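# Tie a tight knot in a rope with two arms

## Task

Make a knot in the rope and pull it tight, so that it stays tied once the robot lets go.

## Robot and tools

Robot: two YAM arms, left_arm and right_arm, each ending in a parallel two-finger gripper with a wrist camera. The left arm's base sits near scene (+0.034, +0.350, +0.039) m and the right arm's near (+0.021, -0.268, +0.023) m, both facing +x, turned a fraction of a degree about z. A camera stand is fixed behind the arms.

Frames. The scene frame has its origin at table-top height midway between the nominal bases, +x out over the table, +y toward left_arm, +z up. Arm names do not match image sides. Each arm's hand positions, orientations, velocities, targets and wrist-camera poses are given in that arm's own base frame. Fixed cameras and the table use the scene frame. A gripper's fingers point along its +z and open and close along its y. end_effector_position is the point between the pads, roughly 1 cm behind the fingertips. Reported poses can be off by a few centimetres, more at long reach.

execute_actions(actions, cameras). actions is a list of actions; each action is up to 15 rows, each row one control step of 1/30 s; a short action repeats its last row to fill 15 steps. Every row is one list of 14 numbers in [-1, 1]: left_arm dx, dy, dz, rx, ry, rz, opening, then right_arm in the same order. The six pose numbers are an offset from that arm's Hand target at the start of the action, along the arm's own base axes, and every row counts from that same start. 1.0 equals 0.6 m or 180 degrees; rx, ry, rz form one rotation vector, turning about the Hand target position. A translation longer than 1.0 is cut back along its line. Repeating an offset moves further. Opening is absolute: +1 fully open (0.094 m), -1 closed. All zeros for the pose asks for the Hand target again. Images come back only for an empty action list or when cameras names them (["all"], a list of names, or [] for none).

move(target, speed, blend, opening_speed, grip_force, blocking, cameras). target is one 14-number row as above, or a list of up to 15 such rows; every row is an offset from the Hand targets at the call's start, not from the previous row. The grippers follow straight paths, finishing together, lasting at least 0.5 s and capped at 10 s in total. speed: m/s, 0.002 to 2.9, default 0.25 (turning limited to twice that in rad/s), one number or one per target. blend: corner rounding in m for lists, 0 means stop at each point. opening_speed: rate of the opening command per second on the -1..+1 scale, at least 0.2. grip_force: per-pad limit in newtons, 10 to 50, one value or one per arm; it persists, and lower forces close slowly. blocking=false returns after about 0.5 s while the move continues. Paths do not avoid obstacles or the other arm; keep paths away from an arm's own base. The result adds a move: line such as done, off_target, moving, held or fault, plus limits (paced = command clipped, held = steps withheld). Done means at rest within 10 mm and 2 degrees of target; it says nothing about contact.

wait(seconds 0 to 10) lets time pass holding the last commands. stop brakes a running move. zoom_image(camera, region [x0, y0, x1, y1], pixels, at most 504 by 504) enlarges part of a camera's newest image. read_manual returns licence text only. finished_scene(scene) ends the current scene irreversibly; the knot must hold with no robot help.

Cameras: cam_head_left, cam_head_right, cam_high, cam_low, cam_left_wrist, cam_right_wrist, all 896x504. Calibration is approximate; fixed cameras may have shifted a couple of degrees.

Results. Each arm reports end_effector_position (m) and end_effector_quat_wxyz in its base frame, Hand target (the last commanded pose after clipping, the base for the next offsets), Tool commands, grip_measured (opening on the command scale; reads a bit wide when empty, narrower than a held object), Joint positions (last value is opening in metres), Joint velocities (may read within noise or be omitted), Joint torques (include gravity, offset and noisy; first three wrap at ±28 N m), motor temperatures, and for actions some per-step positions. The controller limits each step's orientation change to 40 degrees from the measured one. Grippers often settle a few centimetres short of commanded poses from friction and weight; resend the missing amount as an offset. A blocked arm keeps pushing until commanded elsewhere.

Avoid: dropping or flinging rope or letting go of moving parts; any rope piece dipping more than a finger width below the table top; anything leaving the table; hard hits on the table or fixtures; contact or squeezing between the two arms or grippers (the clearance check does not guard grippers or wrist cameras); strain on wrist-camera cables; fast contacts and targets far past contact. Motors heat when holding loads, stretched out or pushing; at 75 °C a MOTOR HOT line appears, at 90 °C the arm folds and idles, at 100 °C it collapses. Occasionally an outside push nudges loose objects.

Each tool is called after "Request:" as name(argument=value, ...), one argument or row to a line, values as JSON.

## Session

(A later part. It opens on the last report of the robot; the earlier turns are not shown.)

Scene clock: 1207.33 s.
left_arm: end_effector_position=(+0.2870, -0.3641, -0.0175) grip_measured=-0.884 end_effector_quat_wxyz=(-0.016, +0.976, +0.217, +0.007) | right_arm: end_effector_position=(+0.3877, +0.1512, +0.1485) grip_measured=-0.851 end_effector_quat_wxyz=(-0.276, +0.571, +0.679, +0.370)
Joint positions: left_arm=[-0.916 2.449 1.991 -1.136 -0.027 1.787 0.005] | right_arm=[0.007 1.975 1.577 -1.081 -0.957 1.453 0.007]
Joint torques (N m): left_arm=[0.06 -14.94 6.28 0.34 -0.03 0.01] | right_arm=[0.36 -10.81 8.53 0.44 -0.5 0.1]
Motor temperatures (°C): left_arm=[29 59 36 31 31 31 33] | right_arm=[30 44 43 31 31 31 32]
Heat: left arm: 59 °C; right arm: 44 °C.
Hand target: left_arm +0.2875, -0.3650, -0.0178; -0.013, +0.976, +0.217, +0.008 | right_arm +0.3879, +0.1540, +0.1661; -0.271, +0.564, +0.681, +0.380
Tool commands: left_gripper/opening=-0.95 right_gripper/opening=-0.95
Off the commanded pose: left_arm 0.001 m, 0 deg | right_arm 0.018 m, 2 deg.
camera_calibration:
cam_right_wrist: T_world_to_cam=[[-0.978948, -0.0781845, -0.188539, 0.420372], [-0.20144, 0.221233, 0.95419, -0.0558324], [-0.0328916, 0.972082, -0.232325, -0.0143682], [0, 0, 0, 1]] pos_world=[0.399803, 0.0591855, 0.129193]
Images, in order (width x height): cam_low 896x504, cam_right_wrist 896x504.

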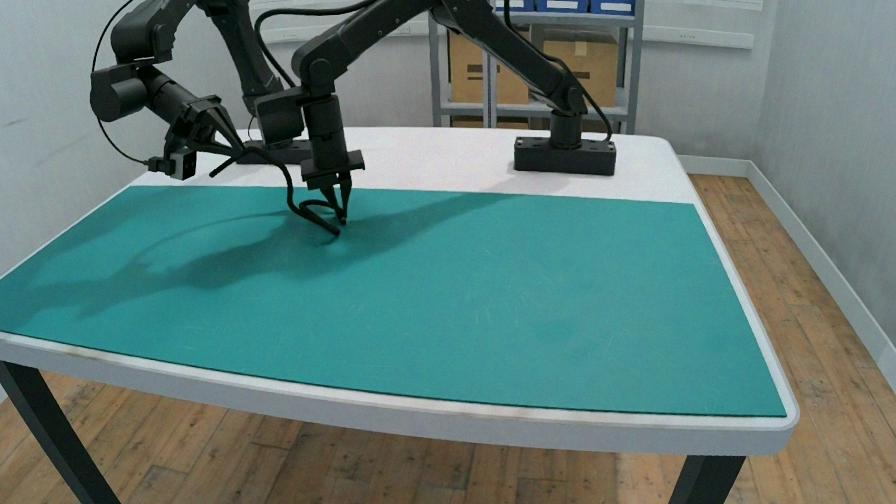

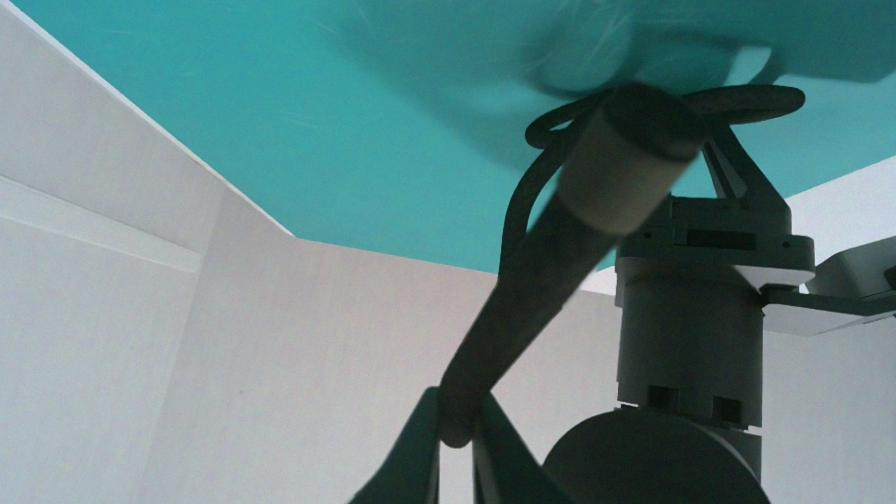

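Request:
move(
  target=[
    [0.0,0.1,0.2,0,0,0,-0.95,0,0,0,0,0,0,-0.95],
    [0.0,0.35,0.2,0,0,0.361,-0.95,0,-0.1,-0.15,0,0,0,-0.95],
    [0.0,0.46,0.05,0,0,0.361,-0.95,0,-0.17,-0.25,0,0,0,-0.95],
    [0.0,0.49,-0.02,0,0,0.361,-0.95,0,-0.175,-0.30,0,0,0,-0.95],
  ],
  speed=0.2,
  cameras=["cam_low","cam_high","cam_head_left"],
)

Scene clock: 1285.43 s.
left_arm: end_effector_position=(+0.2833, -0.0711, -0.0221) grip_measured=-0.884 end_effector_quat_wxyz=(-0.025, +0.705, +0.709, -0.004) | right_arm: end_effector_position=(+0.3890, +0.0544, +0.0318) grip_measured=-0.851 end_effector_quat_wxyz=(-0.271, +0.561, +0.675, +0.396)
Joint positions: left_arm=[-0.261 1.865 1.021 -0.774 -0.018 1.304 0.005] | right_arm=[-0.255 2.252 1.487 -1.052 -0.98 1 0.007]
Joint torques (N m): left_arm=[0.51 -7.83 4.36 0.74 0 0.11] | right_arm=[-0.46 -3.89 3.49 0.86 -0.09 -0.21]
Motor temperatures (°C): left_arm=[29 57 36 31 31 31 33] | right_arm=[30 44 42 31 31 31 33]
Heat: left arm: 57 °C; right arm: 44 °C.
Hand target: left_arm +0.2876, -0.0710, -0.0297; -0.016, +0.706, +0.708, +0.000 | right_arm +0.3878, +0.0491, -0.0139; -0.271, +0.564, +0.681, +0.380
Off the commanded pose: left_arm 0.009 m, 1 deg | right_arm 0.046 m, 2 deg.
move: off_target (right_arm)
Images, in order (width x height): cam_head_left 896x504, cam_high 896x504, cam_low 896x504.

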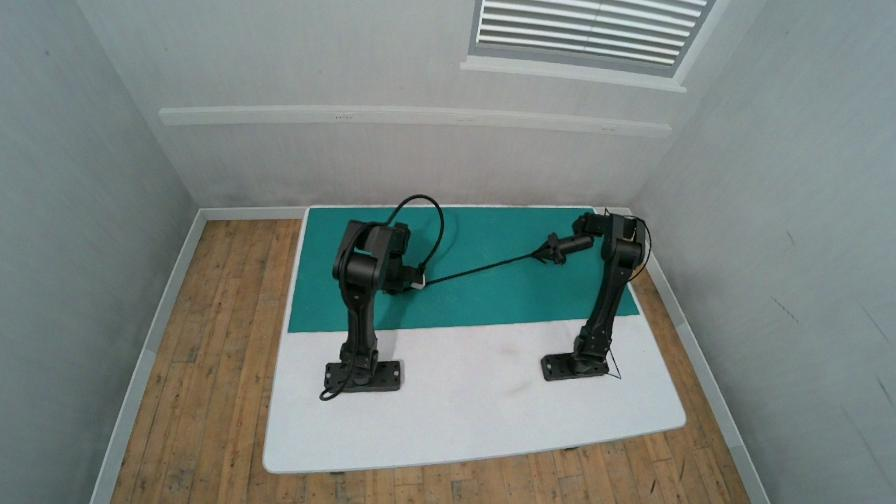

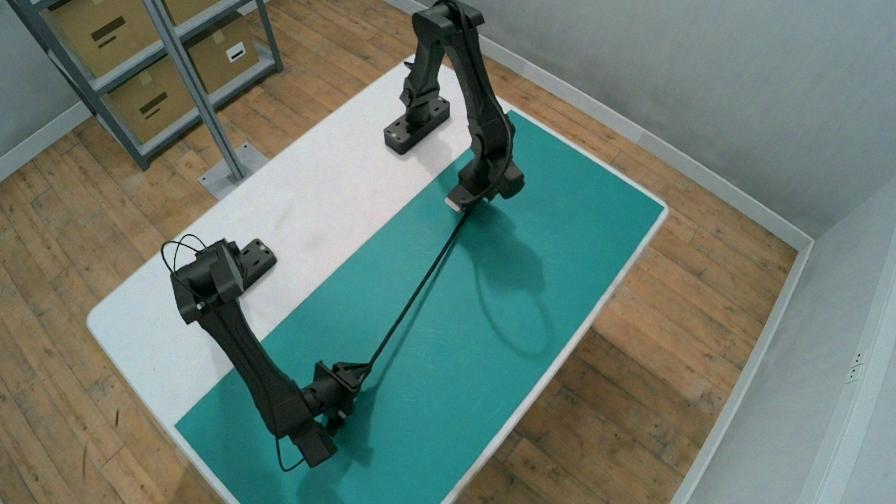

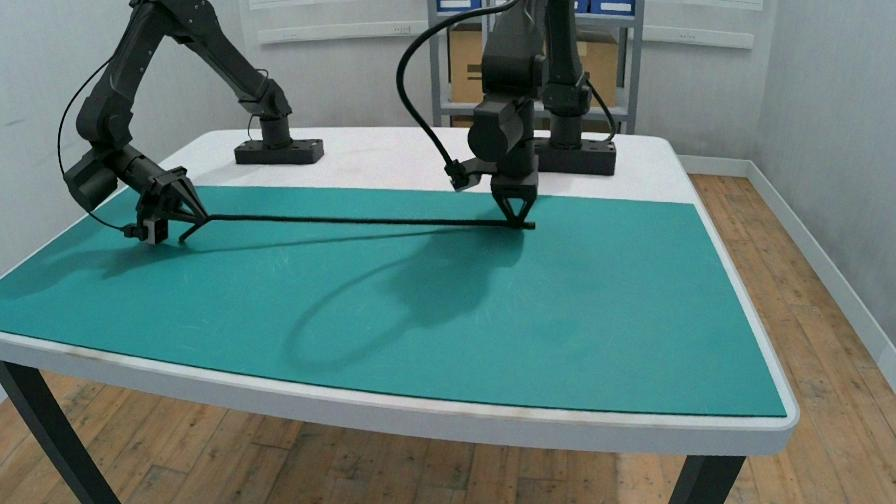

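Request:
move(
  target=[
    [0,0,0,0,0,0,-0.95,0.02,0.168,0.107,-0.291,-0.139,0.302,-0.95],
    [0,0,0,0,0,0,-0.95,-0.046,0.335,0.107,-0.187,-0.330,0.650,-0.95],
    [0,0,0,0,0,0,-0.95,-0.196,0.418,0.107,0.004,-0.489,0.924,-0.95],
    [0,0,0,0,0,0,-0.95,-0.296,0.476,0.073,-0.091,0.392,-0.728,-0.95],
    [0,0,0,0,0,0,-0.95,-0.296,0.476,-0.007,-0.091,0.392,-0.728,-0.95],
  ],
  speed=0.35,
  blend=[0.03,0.03,0.03,0.02,0],
  cameras=["cam_low","cam_high","cam_head_left","cam_right_wrist"],
)

Scene clock: 1349.73 s.
left_arm: end_effector_position=(+0.2834, -0.0710, -0.0221) grip_measured=-0.884 end_effector_quat_wxyz=(-0.025, +0.705, +0.708, -0.004) | right_arm: end_effector_position=(+0.2074, +0.3290, -0.0036) grip_measured=-0.851 end_effector_quat_wxyz=(+0.012, +0.923, -0.386, -0.001)
Joint positions: left_arm=[-0.261 1.865 1.021 -0.774 -0.019 1.305 0.005] | right_arm=[1.007 2.135 1.51 -0.969 0.003 -1.343 0.007]
Joint torques (N m): left_arm=[0.51 -7.82 4.34 0.73 0.01 0.1] | right_arm=[-0.01 -8.17 4.16 1.22 -0.03 -0.06]
Motor temperatures (°C): left_arm=[29 48 35 31 31 31 33] | right_arm=[30 43 40 31 30 31 33]
Heat: left arm: 48 °C; right arm: 43 °C.
Hand target: left_arm +0.2876, -0.0710, -0.0297; -0.016, +0.706, +0.708, +0.000 | right_arm +0.2103, +0.3347, -0.0181; +0.000, +0.924, -0.382, +0.000
Off the commanded pose: left_arm 0.009 m, 1 deg | right_arm 0.016 m, 1 deg.
move: off_target (right_arm)
camera_calibration:
cam_right_wrist: T_world_to_cam=[[0.709361, 0.704556, -0.0201771, -0.377986], [0.656398, -0.649904, 0.3831, 0.120311], [0.256802, -0.285001, -0.923487, 0.122586], [0, 0, 0, 1]] pos_world=[0.157677, 0.37944, 0.059489]
Images, in order (width x height): cam_head_left 896x504, cam_high 896x504, cam_low 896x504, cam_right_wrist 896x504.

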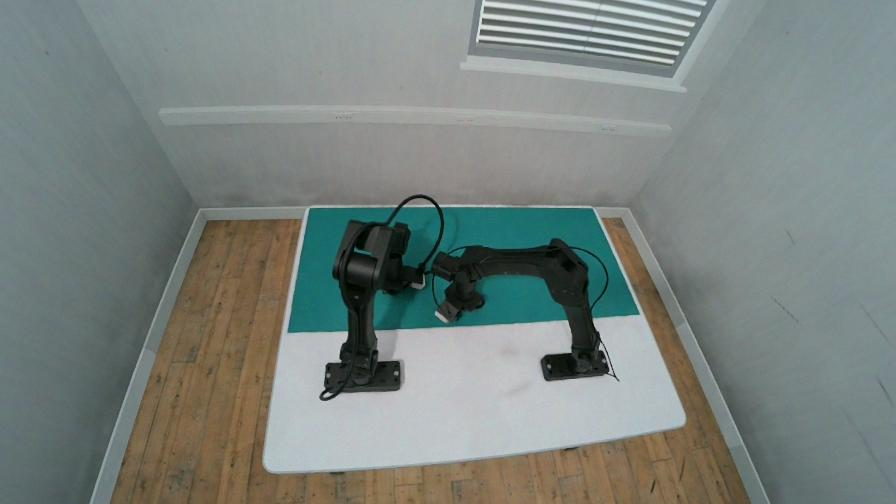

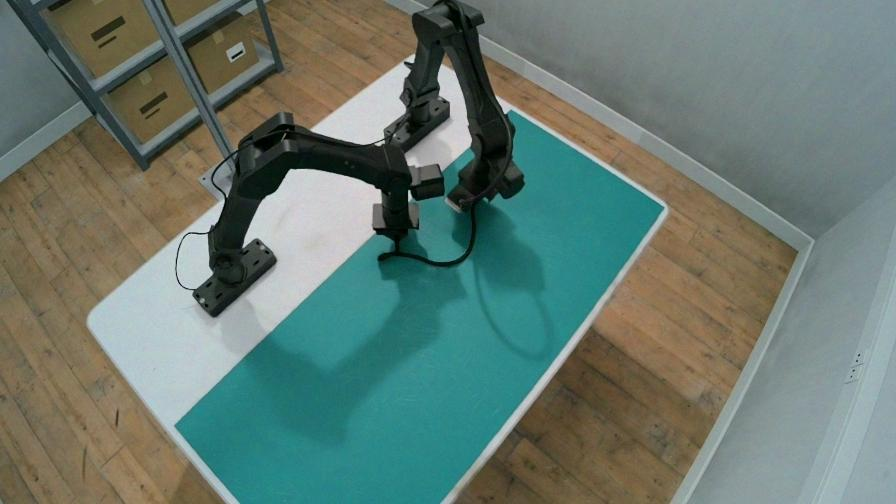

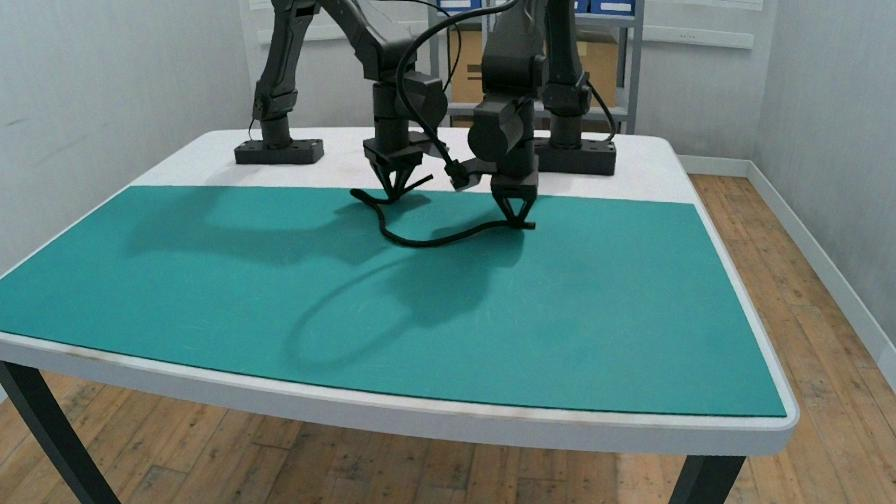

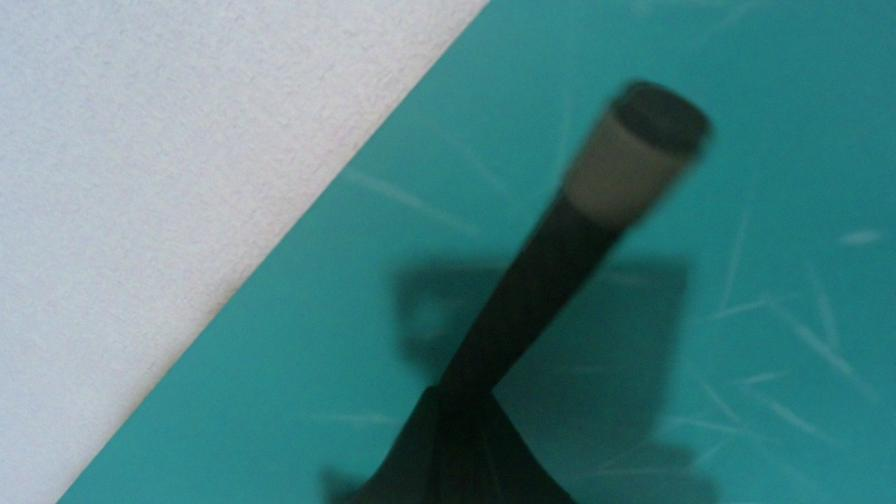

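Request:
move(
  target=[
    [0,0,0,0,0,0,-0.95,0,0,0,0,0,0,-0.95],
    [0,0,0,0,0,0,-0.95,0,0,0,0,0,0,-0.2],
    [0,0,0,0,0,0,-0.95,0,0,0.17,0,0,0,-0.2],
    [0,0,0,0,0,0,-0.95,0.15,-0.7,0.28,0,0,-0.528,-0.2],
  ],
  speed=0.3,
  cameras=["cam_low","cam_high","cam_head_left"],
)

Request:
zoom_image(
  camera="cam_high",
  region=[340, 180, 540, 300],
)

Scene clock: 1365.77 s.
left_arm: end_effector_position=(+0.2834, -0.0710, -0.0221) grip_measured=-0.884 end_effector_quat_wxyz=(-0.025, +0.705, +0.708, -0.004) | right_arm: end_effector_position=(+0.2970, -0.0848, +0.1481) grip_measured=-0.203 end_effector_quat_wxyz=(+0.002, -0.346, +0.938, -0.005)
Joint positions: left_arm=[-0.261 1.865 1.021 -0.774 -0.019 1.305 0.005] | right_arm=[-0.278 1.704 1.537 -1.395 0.006 -0.985 0.037]
Joint torques (N m): left_arm=[0.53 -7.83 4.37 0.73 0 0.09] | right_arm=[-0.2 -5.2 8.75 0.31 -0.05 0.09]
Heat: left arm: 47 °C; right arm: 43 °C.
Hand target: left_arm +0.2876, -0.0710, -0.0297; -0.016, +0.706, +0.708, +0.000 | right_arm +0.3003, -0.0853, +0.1499; +0.000, -0.343, +0.939, +0.000
Off the commanded pose: left_arm 0.009 m, 1 deg | right_arm 0.004 m, 1 deg.
move: done; target 2's new opening was sent with right_arm's hand 0.016 m and 1 deg from that target
Images, in order (width x height): cam_head_left 896x504, cam_high 896x504, cam_low 896x504.

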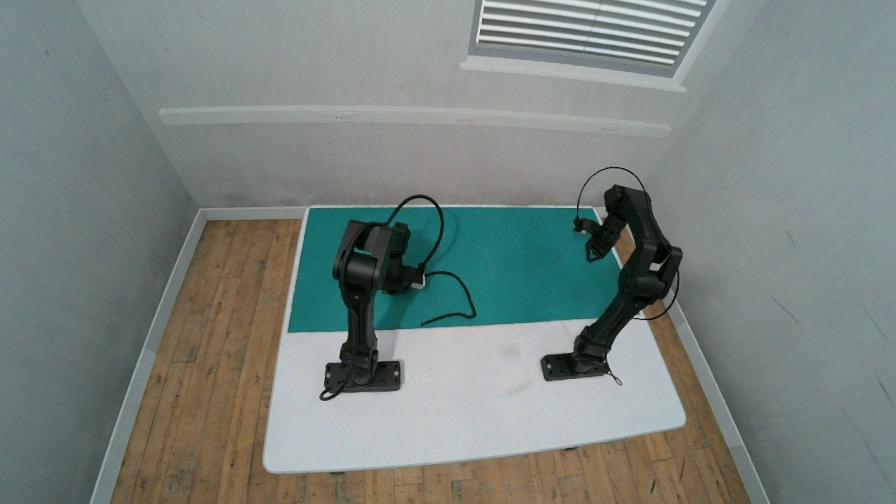

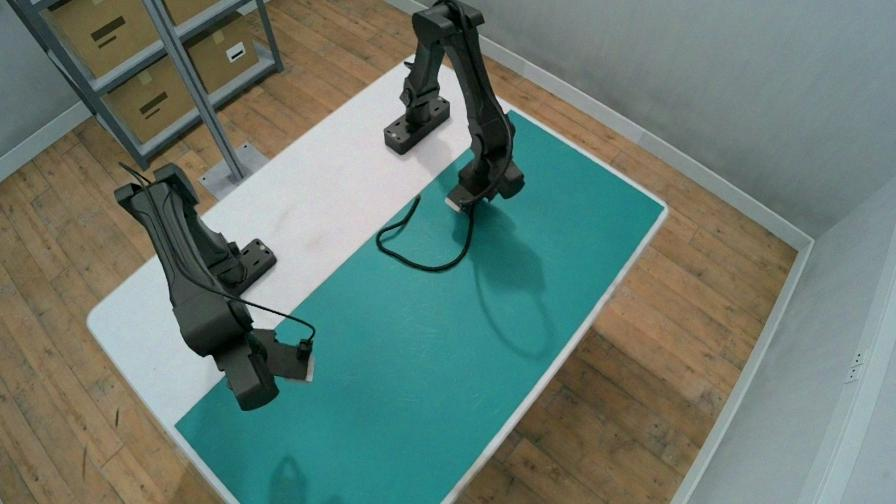

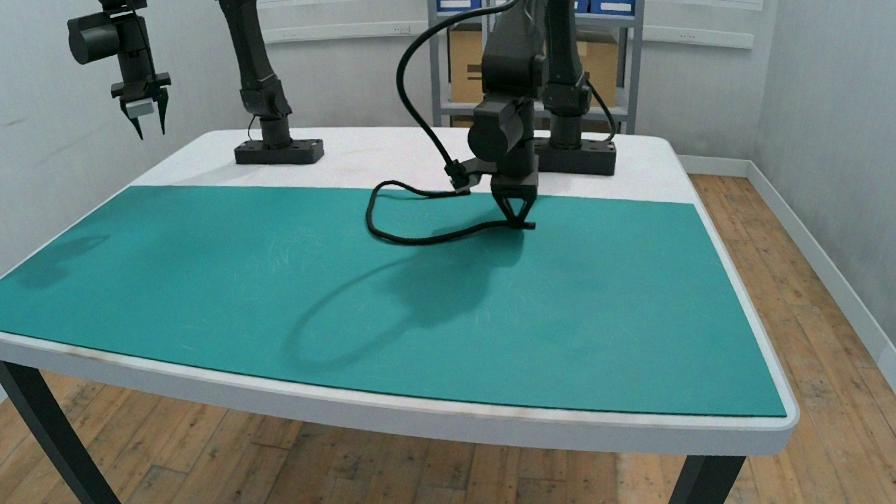

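Scaled by 2.520.

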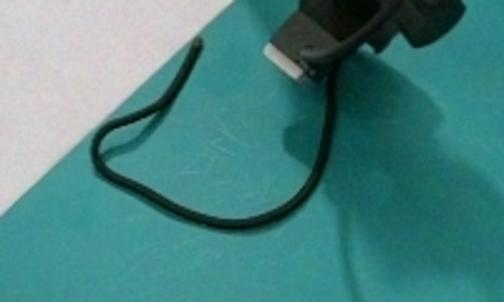

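Request:
move(
  target=[
    [0.1,-0.09,0.133,0,0,0.167,-0.95,0,0,0,0,0,0,-0.2],
    [0.07,-0.323,0.133,0,0,0.444,-0.95,0,0,0,0,0,0,-0.2],
    [-0.078,-0.46,0.133,0,0,0.667,-0.95,0,0,0,0,0,0,-0.2],
    [-0.228,-0.512,0.09,0,0,0.767,-0.95,0,0,0,0,0,0,-0.2],
    [-0.228,-0.512,0.005,0,0,0.767,-0.95,0,0,0,0,0,0,-0.2],
  ],
  speed=0.3,
  blend=[0.03,0.03,0.03,0.02,0],
  cameras=["cam_low","cam_high","cam_head_left","cam_head_right","cam_left_wrist"],
)

Request:
zoom_image(
  camera="cam_high",
  region=[340, 180, 540, 300],
)

Scene clock: 1423.97 s.
left_arm: end_effector_position=(+0.1478, -0.3859, -0.0163) grip_measured=-0.884 end_effector_quat_wxyz=(-0.015, -0.401, +0.916, -0.027) | right_arm: end_effector_position=(+0.2969, -0.0847, +0.1481) grip_measured=-0.203 end_effector_quat_wxyz=(+0.002, -0.346, +0.938, -0.005)
Joint positions: left_arm=[-1.195 2.172 1.514 -0.858 0.028 -2.021 0.005] | right_arm=[-0.278 1.704 1.537 -1.395 0.006 -0.985 0.037]
Joint torques (N m): left_arm=[0.54 -11.23 5 0.5 -0.2 -0.08] | right_arm=[-0.2 -5.2 8.75 0.32 -0.05 0.09]
Heat: left arm: 45 °C; right arm: 42 °C.
Hand target: left_arm +0.1507, -0.3781, -0.0267; -0.006, -0.408, +0.913, -0.014 | right_arm +0.3003, -0.0853, +0.1499; +0.000, -0.343, +0.939, +0.000
Off the commanded pose: left_arm 0.013 m, 2 deg | right_arm 0.004 m, 1 deg.
move: off_target (left_arm)
camera_calibration:
cam_left_wrist: T_world_to_cam=[[0.724375, -0.687337, 0.0533709, -0.369449], [-0.627839, -0.625726, 0.462909, -0.103928], [-0.284779, -0.368828, -0.884798, -0.0218883], [0, 0, 0, 1]] pos_world=[0.196136, -0.327039, 0.0484602]
Images, in order (width x height): cam_head_left 896x504, cam_head_right 896x504, cam_high 896x504, cam_low 896x504, cam_left_wrist 896x504.

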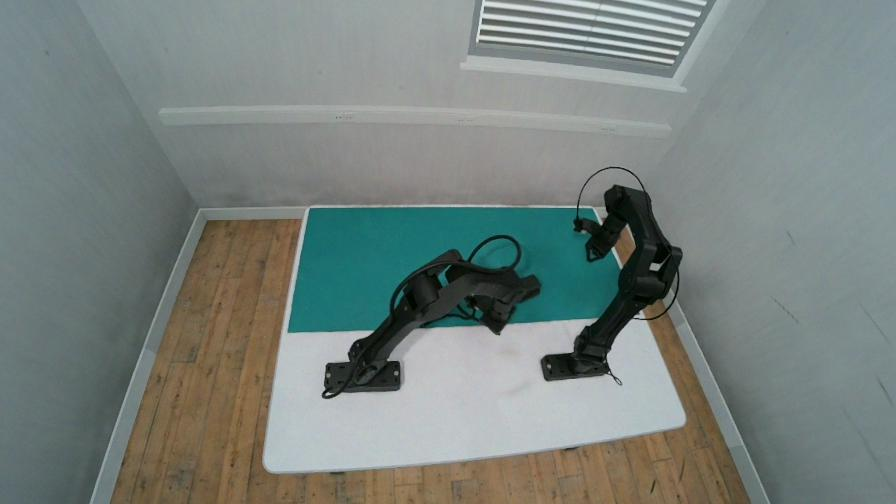

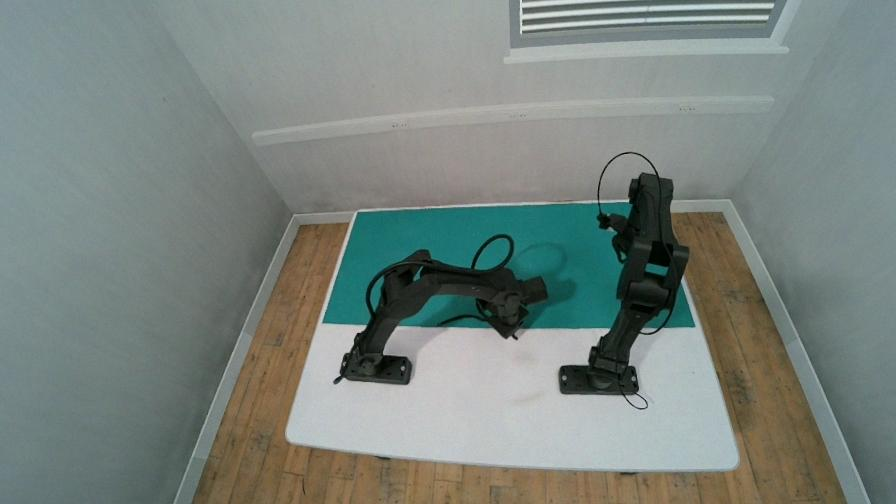

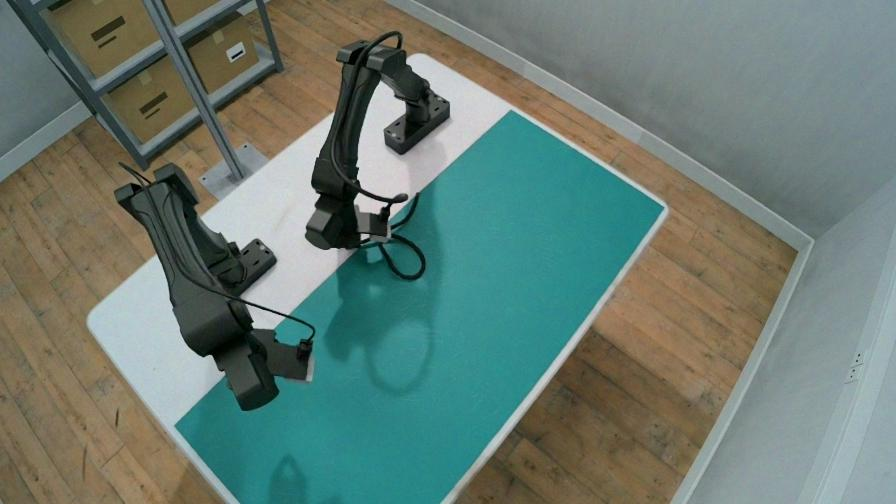

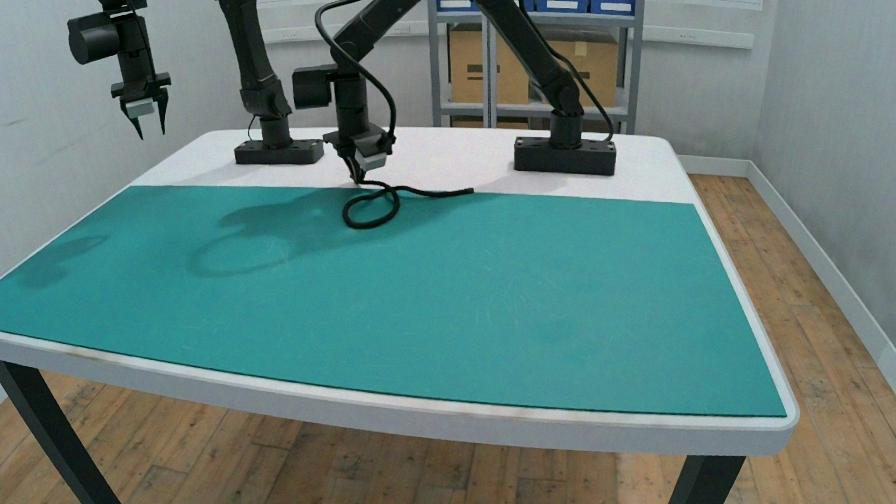

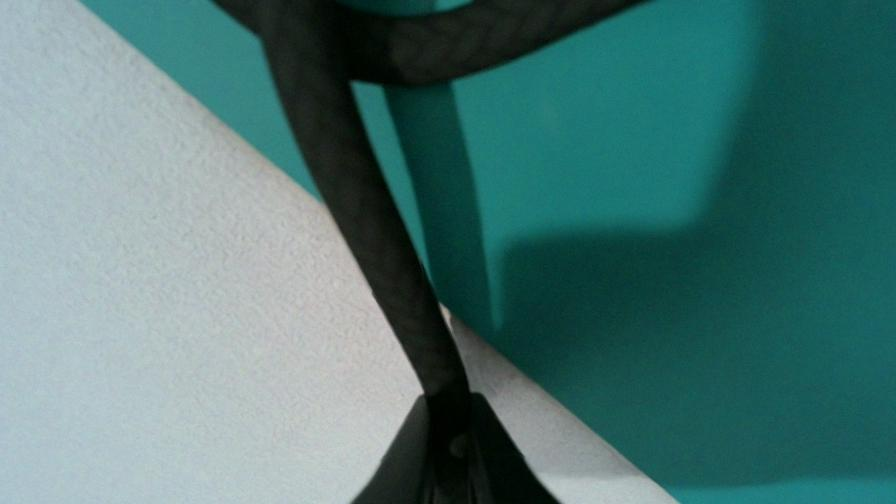

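Scaled by 2.520.

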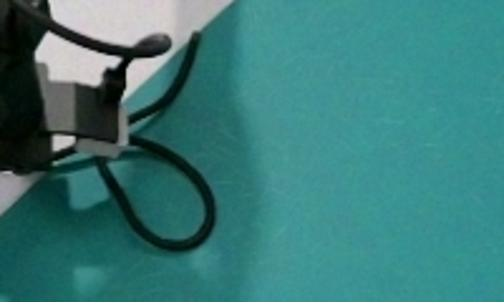

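Request:
move(
  target=[
    [0,0,0,0,0,0,-0.95,0,0,0,0,0,0,-0.2],
    [0,0,0,0,0,0,-0.3,0,0,0,0,0,0,-0.2],
    [0,0,0.19,0,0,0,-0.3,0,0,0,0,0,0,-0.2],
    [-0.011,0.3,0.19,0,0,0.12,-0.3,0,0,0,0,0,0,-0.2],
  ],
  speed=0.25,
  opening_speed=1.2,
  cameras=["cam_high","cam_left_wrist","cam_head_right"],
)

Request:
zoom_image(
  camera="cam_high",
  region=[340, 180, 540, 300],
)

Scene clock: 1451.37 s.
left_arm: end_effector_position=(+0.1470, -0.2018, +0.0901) grip_measured=-0.302 end_effector_quat_wxyz=(-0.018, -0.549, +0.836, -0.017) | right_arm: end_effector_position=(+0.2969, -0.0847, +0.1481) grip_measured=-0.203 end_effector_quat_wxyz=(+0.002, -0.346, +0.938, -0.005)
Joint positions: left_arm=[-0.918 1.468 1.065 -1.137 0.038 -2.081 0.033] | right_arm=[-0.278 1.704 1.537 -1.395 0.006 -0.985 0.037]
Joint torques (N m): left_arm=[0.29 -7.13 4.97 0.44 0.03 -0.09] | right_arm=[-0.2 -5.22 8.75 0.32 -0.06 0.09]
Heat: left arm: 45 °C; right arm: 43 °C.
Hand target: left_arm +0.1441, -0.1982, +0.0873; -0.003, -0.572, +0.820, -0.015 | right_arm +0.3003, -0.0853, +0.1499; +0.000, -0.343, +0.939, +0.000
Off the commanded pose: left_arm 0.005 m, 4 deg | right_arm 0.004 m, 1 deg.
joint sent to its limit (left arm) — joint 6 (wrist roll), lower limit. The joint targets are off in orientation, not in position.
move: off_target (left_arm); target 2's new opening was sent with left_arm's hand 0.013 m and 2 deg from that target
camera_calibration:
cam_left_wrist: T_world_to_cam=[[0.911978, -0.409443, 0.0255531, -0.216919], [-0.373723, -0.803496, 0.463385, -0.111754], [-0.169198, -0.432147, -0.885788, 0.110157], [0, 0, 0, 1]] pos_world=[0.174699, -0.131006, 0.154903]
Images, in order (width x height): cam_head_right 896x504, cam_high 896x504, cam_left_wrist 896x504.

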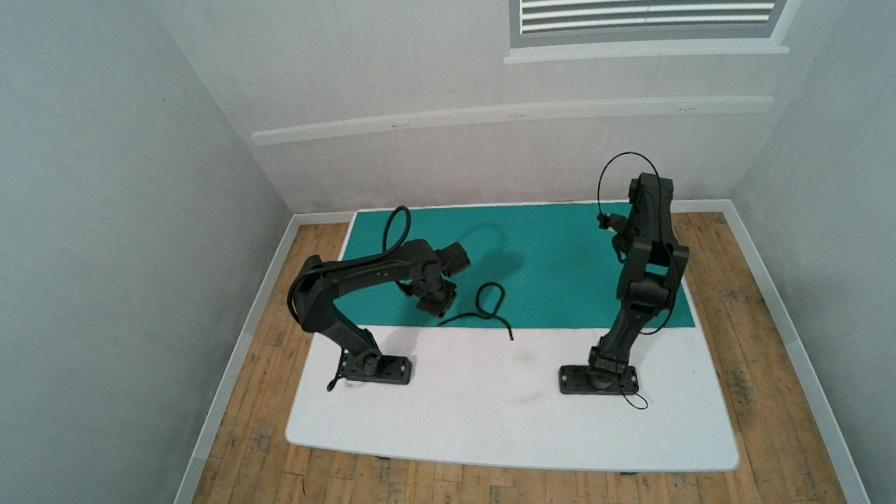

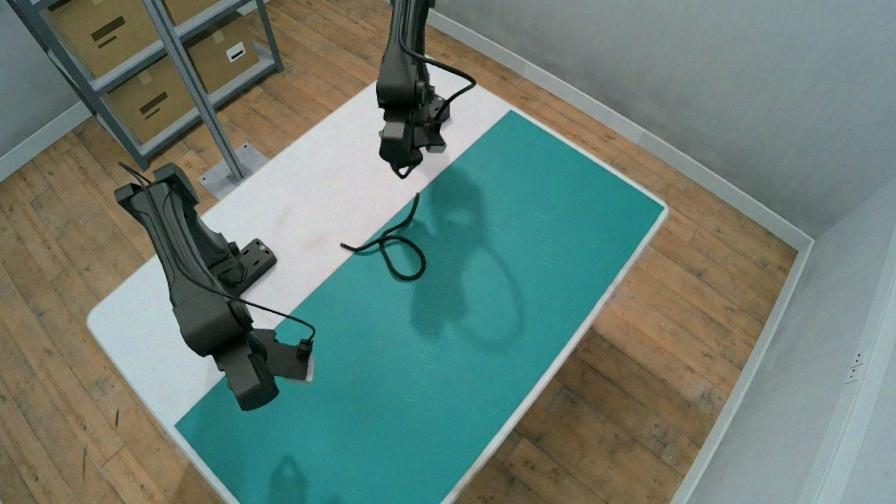

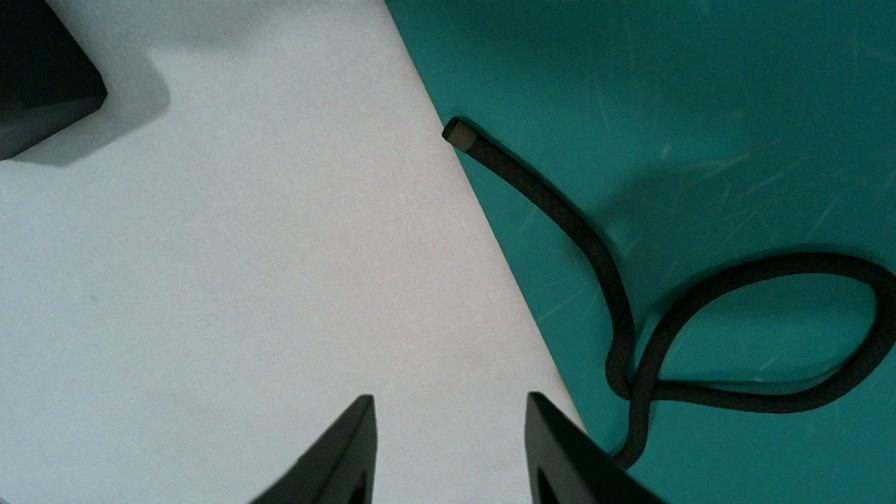

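Scaled by 2.520.

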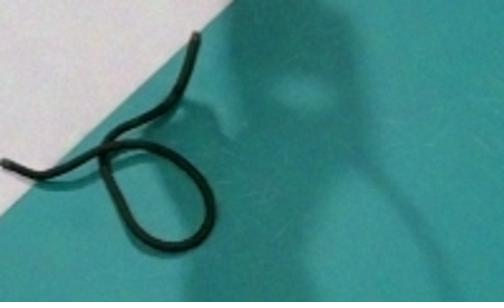

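Request:
move(
  target=[0.071,-0.016,-0.095,0,0,-0.02,-0.3,-0.217,0.5,-0.05,0,0,-0.055,-0.2],
  speed=0.25,
  cameras=["cam_left_wrist","cam_right_wrist"],
)

Scene clock: 1494.40 s.
left_arm: end_effector_position=(+0.1872, -0.2156, +0.0388) grip_measured=-0.302 end_effector_quat_wxyz=(-0.011, -0.544, +0.839, -0.029) | right_arm: end_effector_position=(+0.1630, +0.2058, +0.1160) grip_measured=-0.203 end_effector_quat_wxyz=(-0.013, -0.261, +0.965, -0.005)
Joint positions: left_arm=[-0.84 1.638 1.019 -0.898 0.03 -1.991 0.033] | right_arm=[0.892 1.563 1.259 -1.294 -0.008 0.364 0.037]
Joint torques (N m): left_arm=[0.54 -6.42 4.86 0.49 -0.2 0.02] | right_arm=[0.44 -4.46 8.7 0.55 0.08 0.14]
Motor temperatures (°C): left_arm=[29 43 34 31 31 31 31] | right_arm=[30 40 43 31 30 31 31]
Heat: left arm: 43 °C; right arm: 43 °C.
Hand target: left_arm +0.1867, -0.2078, +0.0302; -0.003, -0.546, +0.838, -0.015 | right_arm +0.1701, +0.2147, +0.1200; +0.001, -0.260, +0.965, +0.000
Off the commanded pose: left_arm 0.012 m, 2 deg | right_arm 0.012 m, 2 deg.
move: off_target (left_arm, right_arm)
camera_calibration:
cam_left_wrist: T_world_to_cam=[[0.906084, -0.41963, 0.0540585, -0.260085], [-0.395005, -0.793209, 0.463455, -0.0778274], [-0.1516, -0.441283, -0.88447, 0.0602958], [0, 0, 0, 1]] pos_world=[0.214057, -0.144265, 0.103459]
cam_right_wrist: T_world_to_cam=[[0.505986, -0.862529, 0.0046994, 0.0955349], [-0.790624, -0.461613, 0.402277, 0.218427], [-0.344806, -0.207262, -0.915506, 0.290521], [0, 0, 0, 1]] pos_world=[0.224527, 0.243444, 0.177657]
Images, in order (width x height): cam_left_wrist 896x504, cam_right_wrist 896x504.

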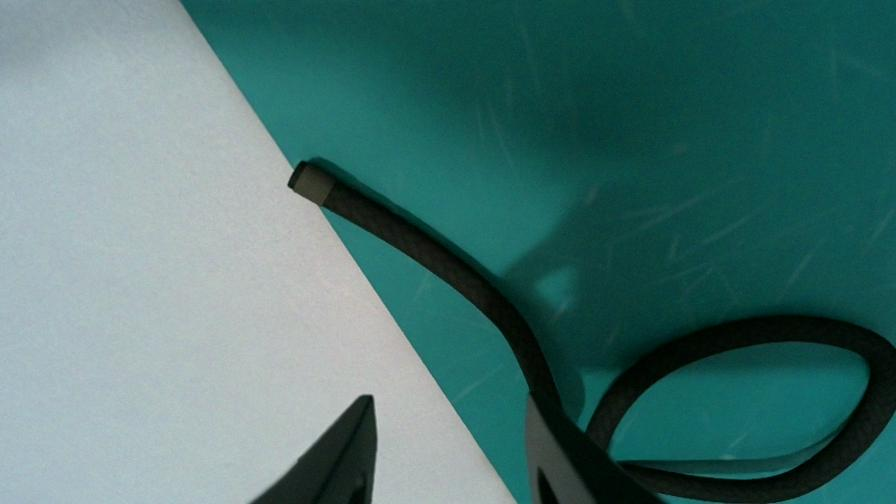

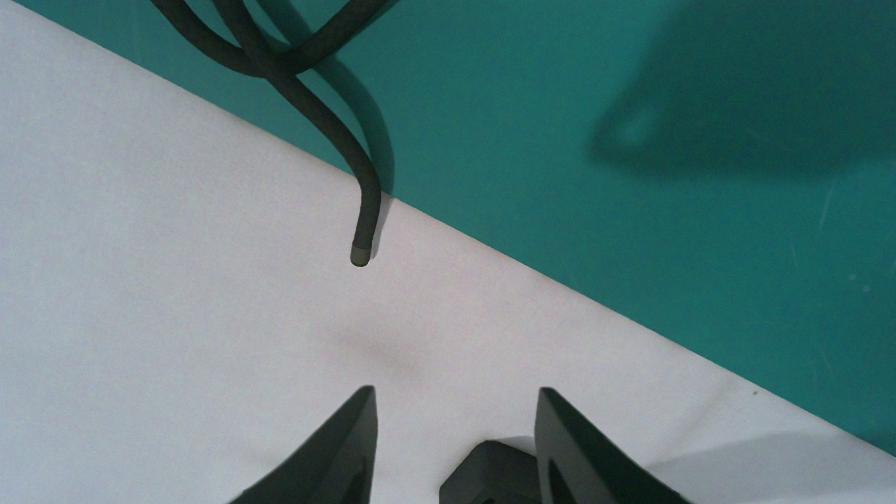

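Request:
move(
  target=[
    [-0.006,0.015,-0.04,0,0,0,-0.3,0.012,0.10,-0.13,0.102,-0.133,0.081,-0.2],
    [-0.006,0.015,-0.1,0,0,0,-0.3,0.02,0.114,-0.222,0.102,-0.133,0.081,-0.2],
  ],
  speed=0.2,
  cameras=["cam_left_wrist","cam_right_wrist","cam_low"],
)

Scene clock: 1520.33 s.
left_arm: end_effector_position=(+0.1869, -0.2055, -0.0218) grip_measured=-0.301 end_effector_quat_wxyz=(-0.005, -0.545, +0.838, -0.028) | right_arm: end_effector_position=(+0.1786, +0.2752, -0.0075) grip_measured=-0.203 end_effector_quat_wxyz=(+0.224, -0.371, +0.897, +0.089)
Joint positions: left_arm=[-0.824 1.732 0.851 -0.636 0.02 -1.978 0.033] | right_arm=[1.068 1.597 0.628 -0.135 0.138 0.251 0.037]
Joint torques (N m): left_arm=[0.2 -6.42 4.19 0.48 -0.09 0.03] | right_arm=[0.42 -3.11 4.46 2.51 0.11 0.02]
Heat: left arm: 42 °C; right arm: 44 °C.
Hand target: left_arm +0.1831, -0.1987, -0.0298; -0.003, -0.546, +0.838, -0.015 | right_arm +0.1820, +0.2830, -0.0133; +0.240, -0.371, +0.892, +0.099
Off the commanded pose: left_arm 0.011 m, 2 deg | right_arm 0.010 m, 2 deg.
move: off_target (left_arm)
camera_calibration:
cam_left_wrist: T_world_to_cam=[[0.90747, -0.416055, 0.0582829, -0.25186], [-0.395216, -0.798374, 0.454317, -0.0430395], [-0.142489, -0.435313, -0.888931, 0.0104838], [0, 0, 0, 1]] pos_world=[0.21304, -0.134586, 0.0435521]
cam_right_wrist: T_world_to_cam=[[0.705987, -0.708157, 0.00982509, 0.0699859], [-0.703897, -0.703136, -0.100644, 0.359644], [0.0781799, 0.0641373, -0.994874, 0.0462745], [0, 0, 0, 1]] pos_world=[0.200125, 0.299472, 0.0815456]
Images, in order (width x height): cam_low 896x504, cam_left_wrist 896x504, cam_right_wrist 896x504.

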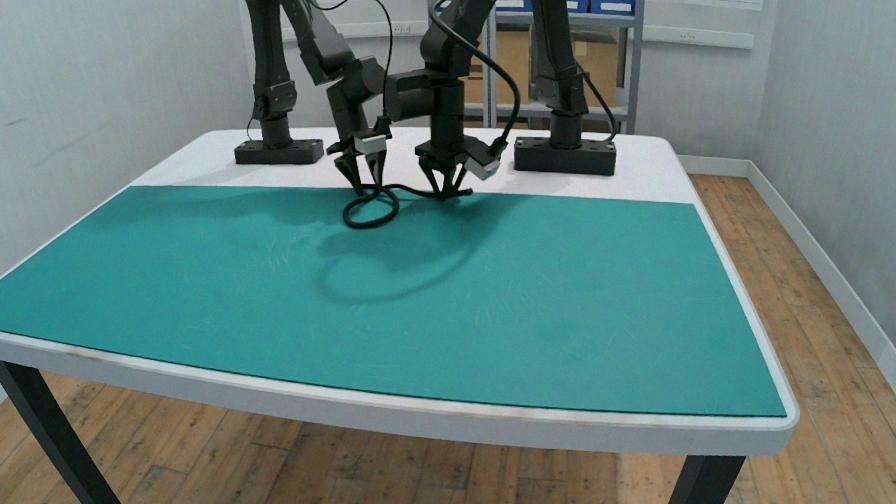

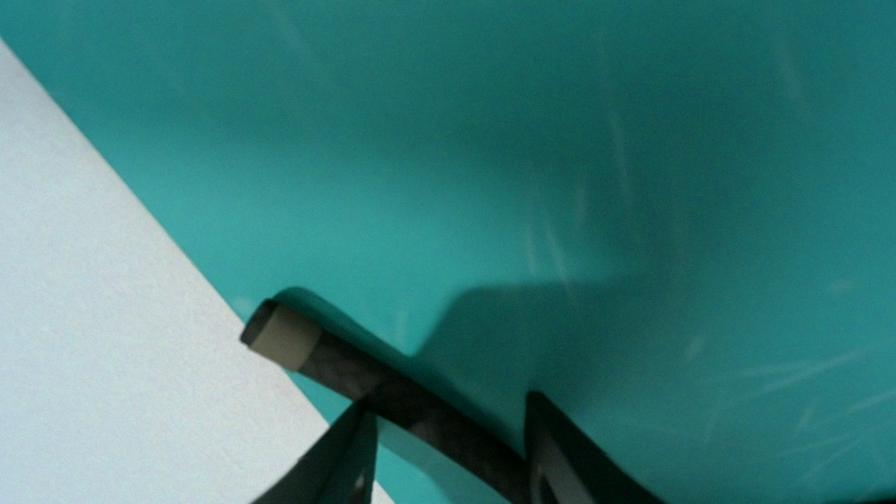

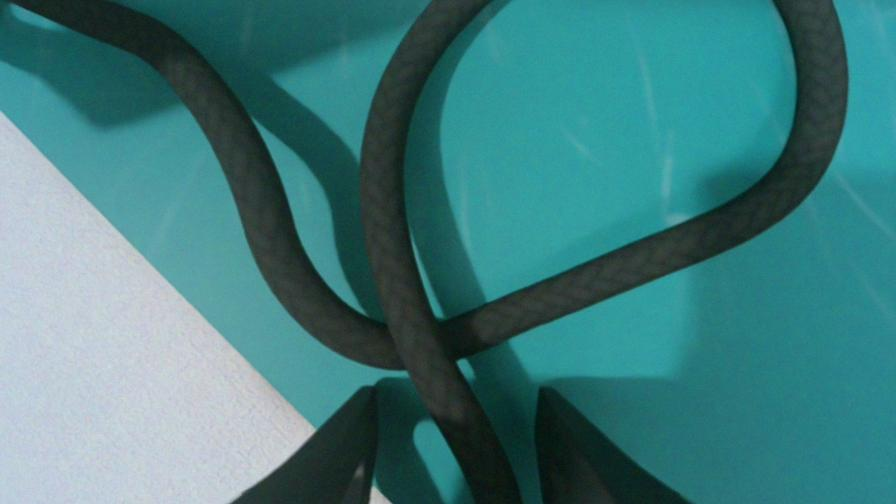

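Request:
move(
  target=[
    [0.0,0.0,0.03,0,0,0,0.0,0,0,0,0,0,0,-0.2],
    [0.007,0.015,0.03,0,0,0,0.0,0,0,0,0,0,0,-0.2],
    [0.007,0.015,0,0,0,0,0.0,0,0,0,0,0,0,-0.2],
    [0.007,0.015,0,0,0,0,-0.95,0,0,0,0,0,0,-0.95],
  ],
  speed=0.15,
  opening_speed=1.2,
  cameras=["cam_left_wrist","cam_right_wrist"],
)

Scene clock: 1533.00 s.
left_arm: end_effector_position=(+0.1910, -0.1964, -0.0221) grip_measured=-0.878 end_effector_quat_wxyz=(-0.005, -0.545, +0.838, -0.028) | right_arm: end_effector_position=(+0.1856, +0.2884, -0.0034) grip_measured=-0.831 end_effector_quat_wxyz=(+0.246, -0.366, +0.891, +0.108)
Joint positions: left_arm=[-0.79 1.72 0.836 -0.634 0.02 -1.944 0.006] | right_arm=[1.068 1.613 0.628 -0.058 0.136 0.251 0.008]
Joint torques (N m): left_arm=[0.31 -6.31 4.23 0.51 -0.09 0.03] | right_arm=[0.39 -4.21 4.37 1.83 0.12 0.01]
Heat: left arm: 42 °C; right arm: 42 °C.
Hand target: left_arm +0.1873, -0.1897, -0.0298; -0.004, -0.546, +0.838, -0.015 | right_arm +0.1820, +0.2831, -0.0132; +0.240, -0.370, +0.892, +0.099
Off the commanded pose: left_arm 0.011 m, 1 deg | right_arm 0.012 m, 1 deg.
move: off_target (left_arm, right_arm); target 4's new opening was sent with right_arm's hand 0.010 m and 2 deg from that target
camera_calibration:
cam_left_wrist: T_world_to_cam=[[0.907137, -0.416838, 0.0578591, -0.251749], [-0.395903, -0.798672, 0.453192, -0.0340685], [-0.142697, -0.434014, -0.889533, 0.0151171], [0, 0, 0, 1]] pos_world=[0.21704, -0.125587, 0.0434527]
cam_right_wrist: T_world_to_cam=[[0.706334, -0.707831, -0.00817197, 0.0740238], [-0.699831, -0.696522, -0.158411, 0.371413], [0.106436, 0.11761, -0.987339, 0.0283041], [0, 0, 0, 1]] pos_world=[0.204628, 0.307765, 0.0873865]
Images, in order (width x height): cam_left_wrist 896x504, cam_right_wrist 896x504.

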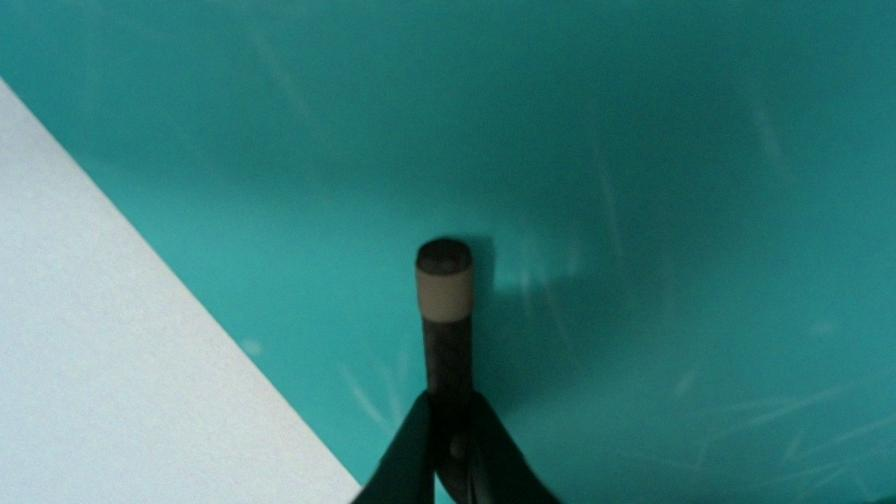

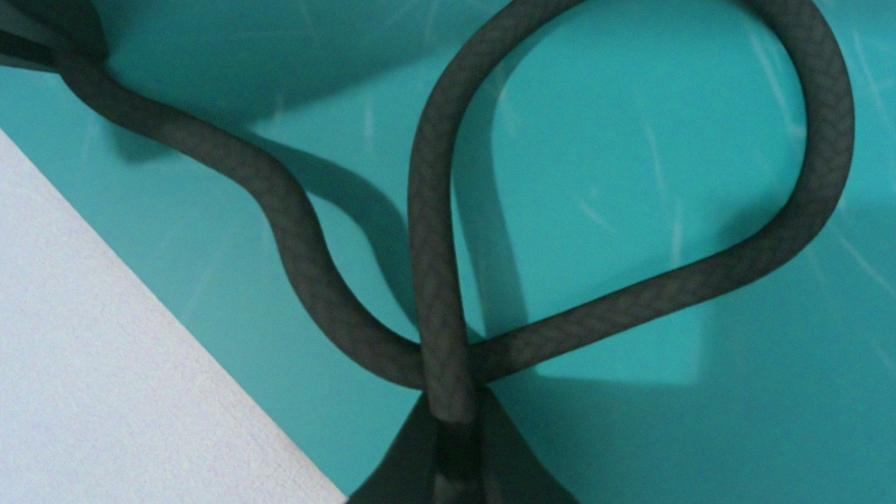

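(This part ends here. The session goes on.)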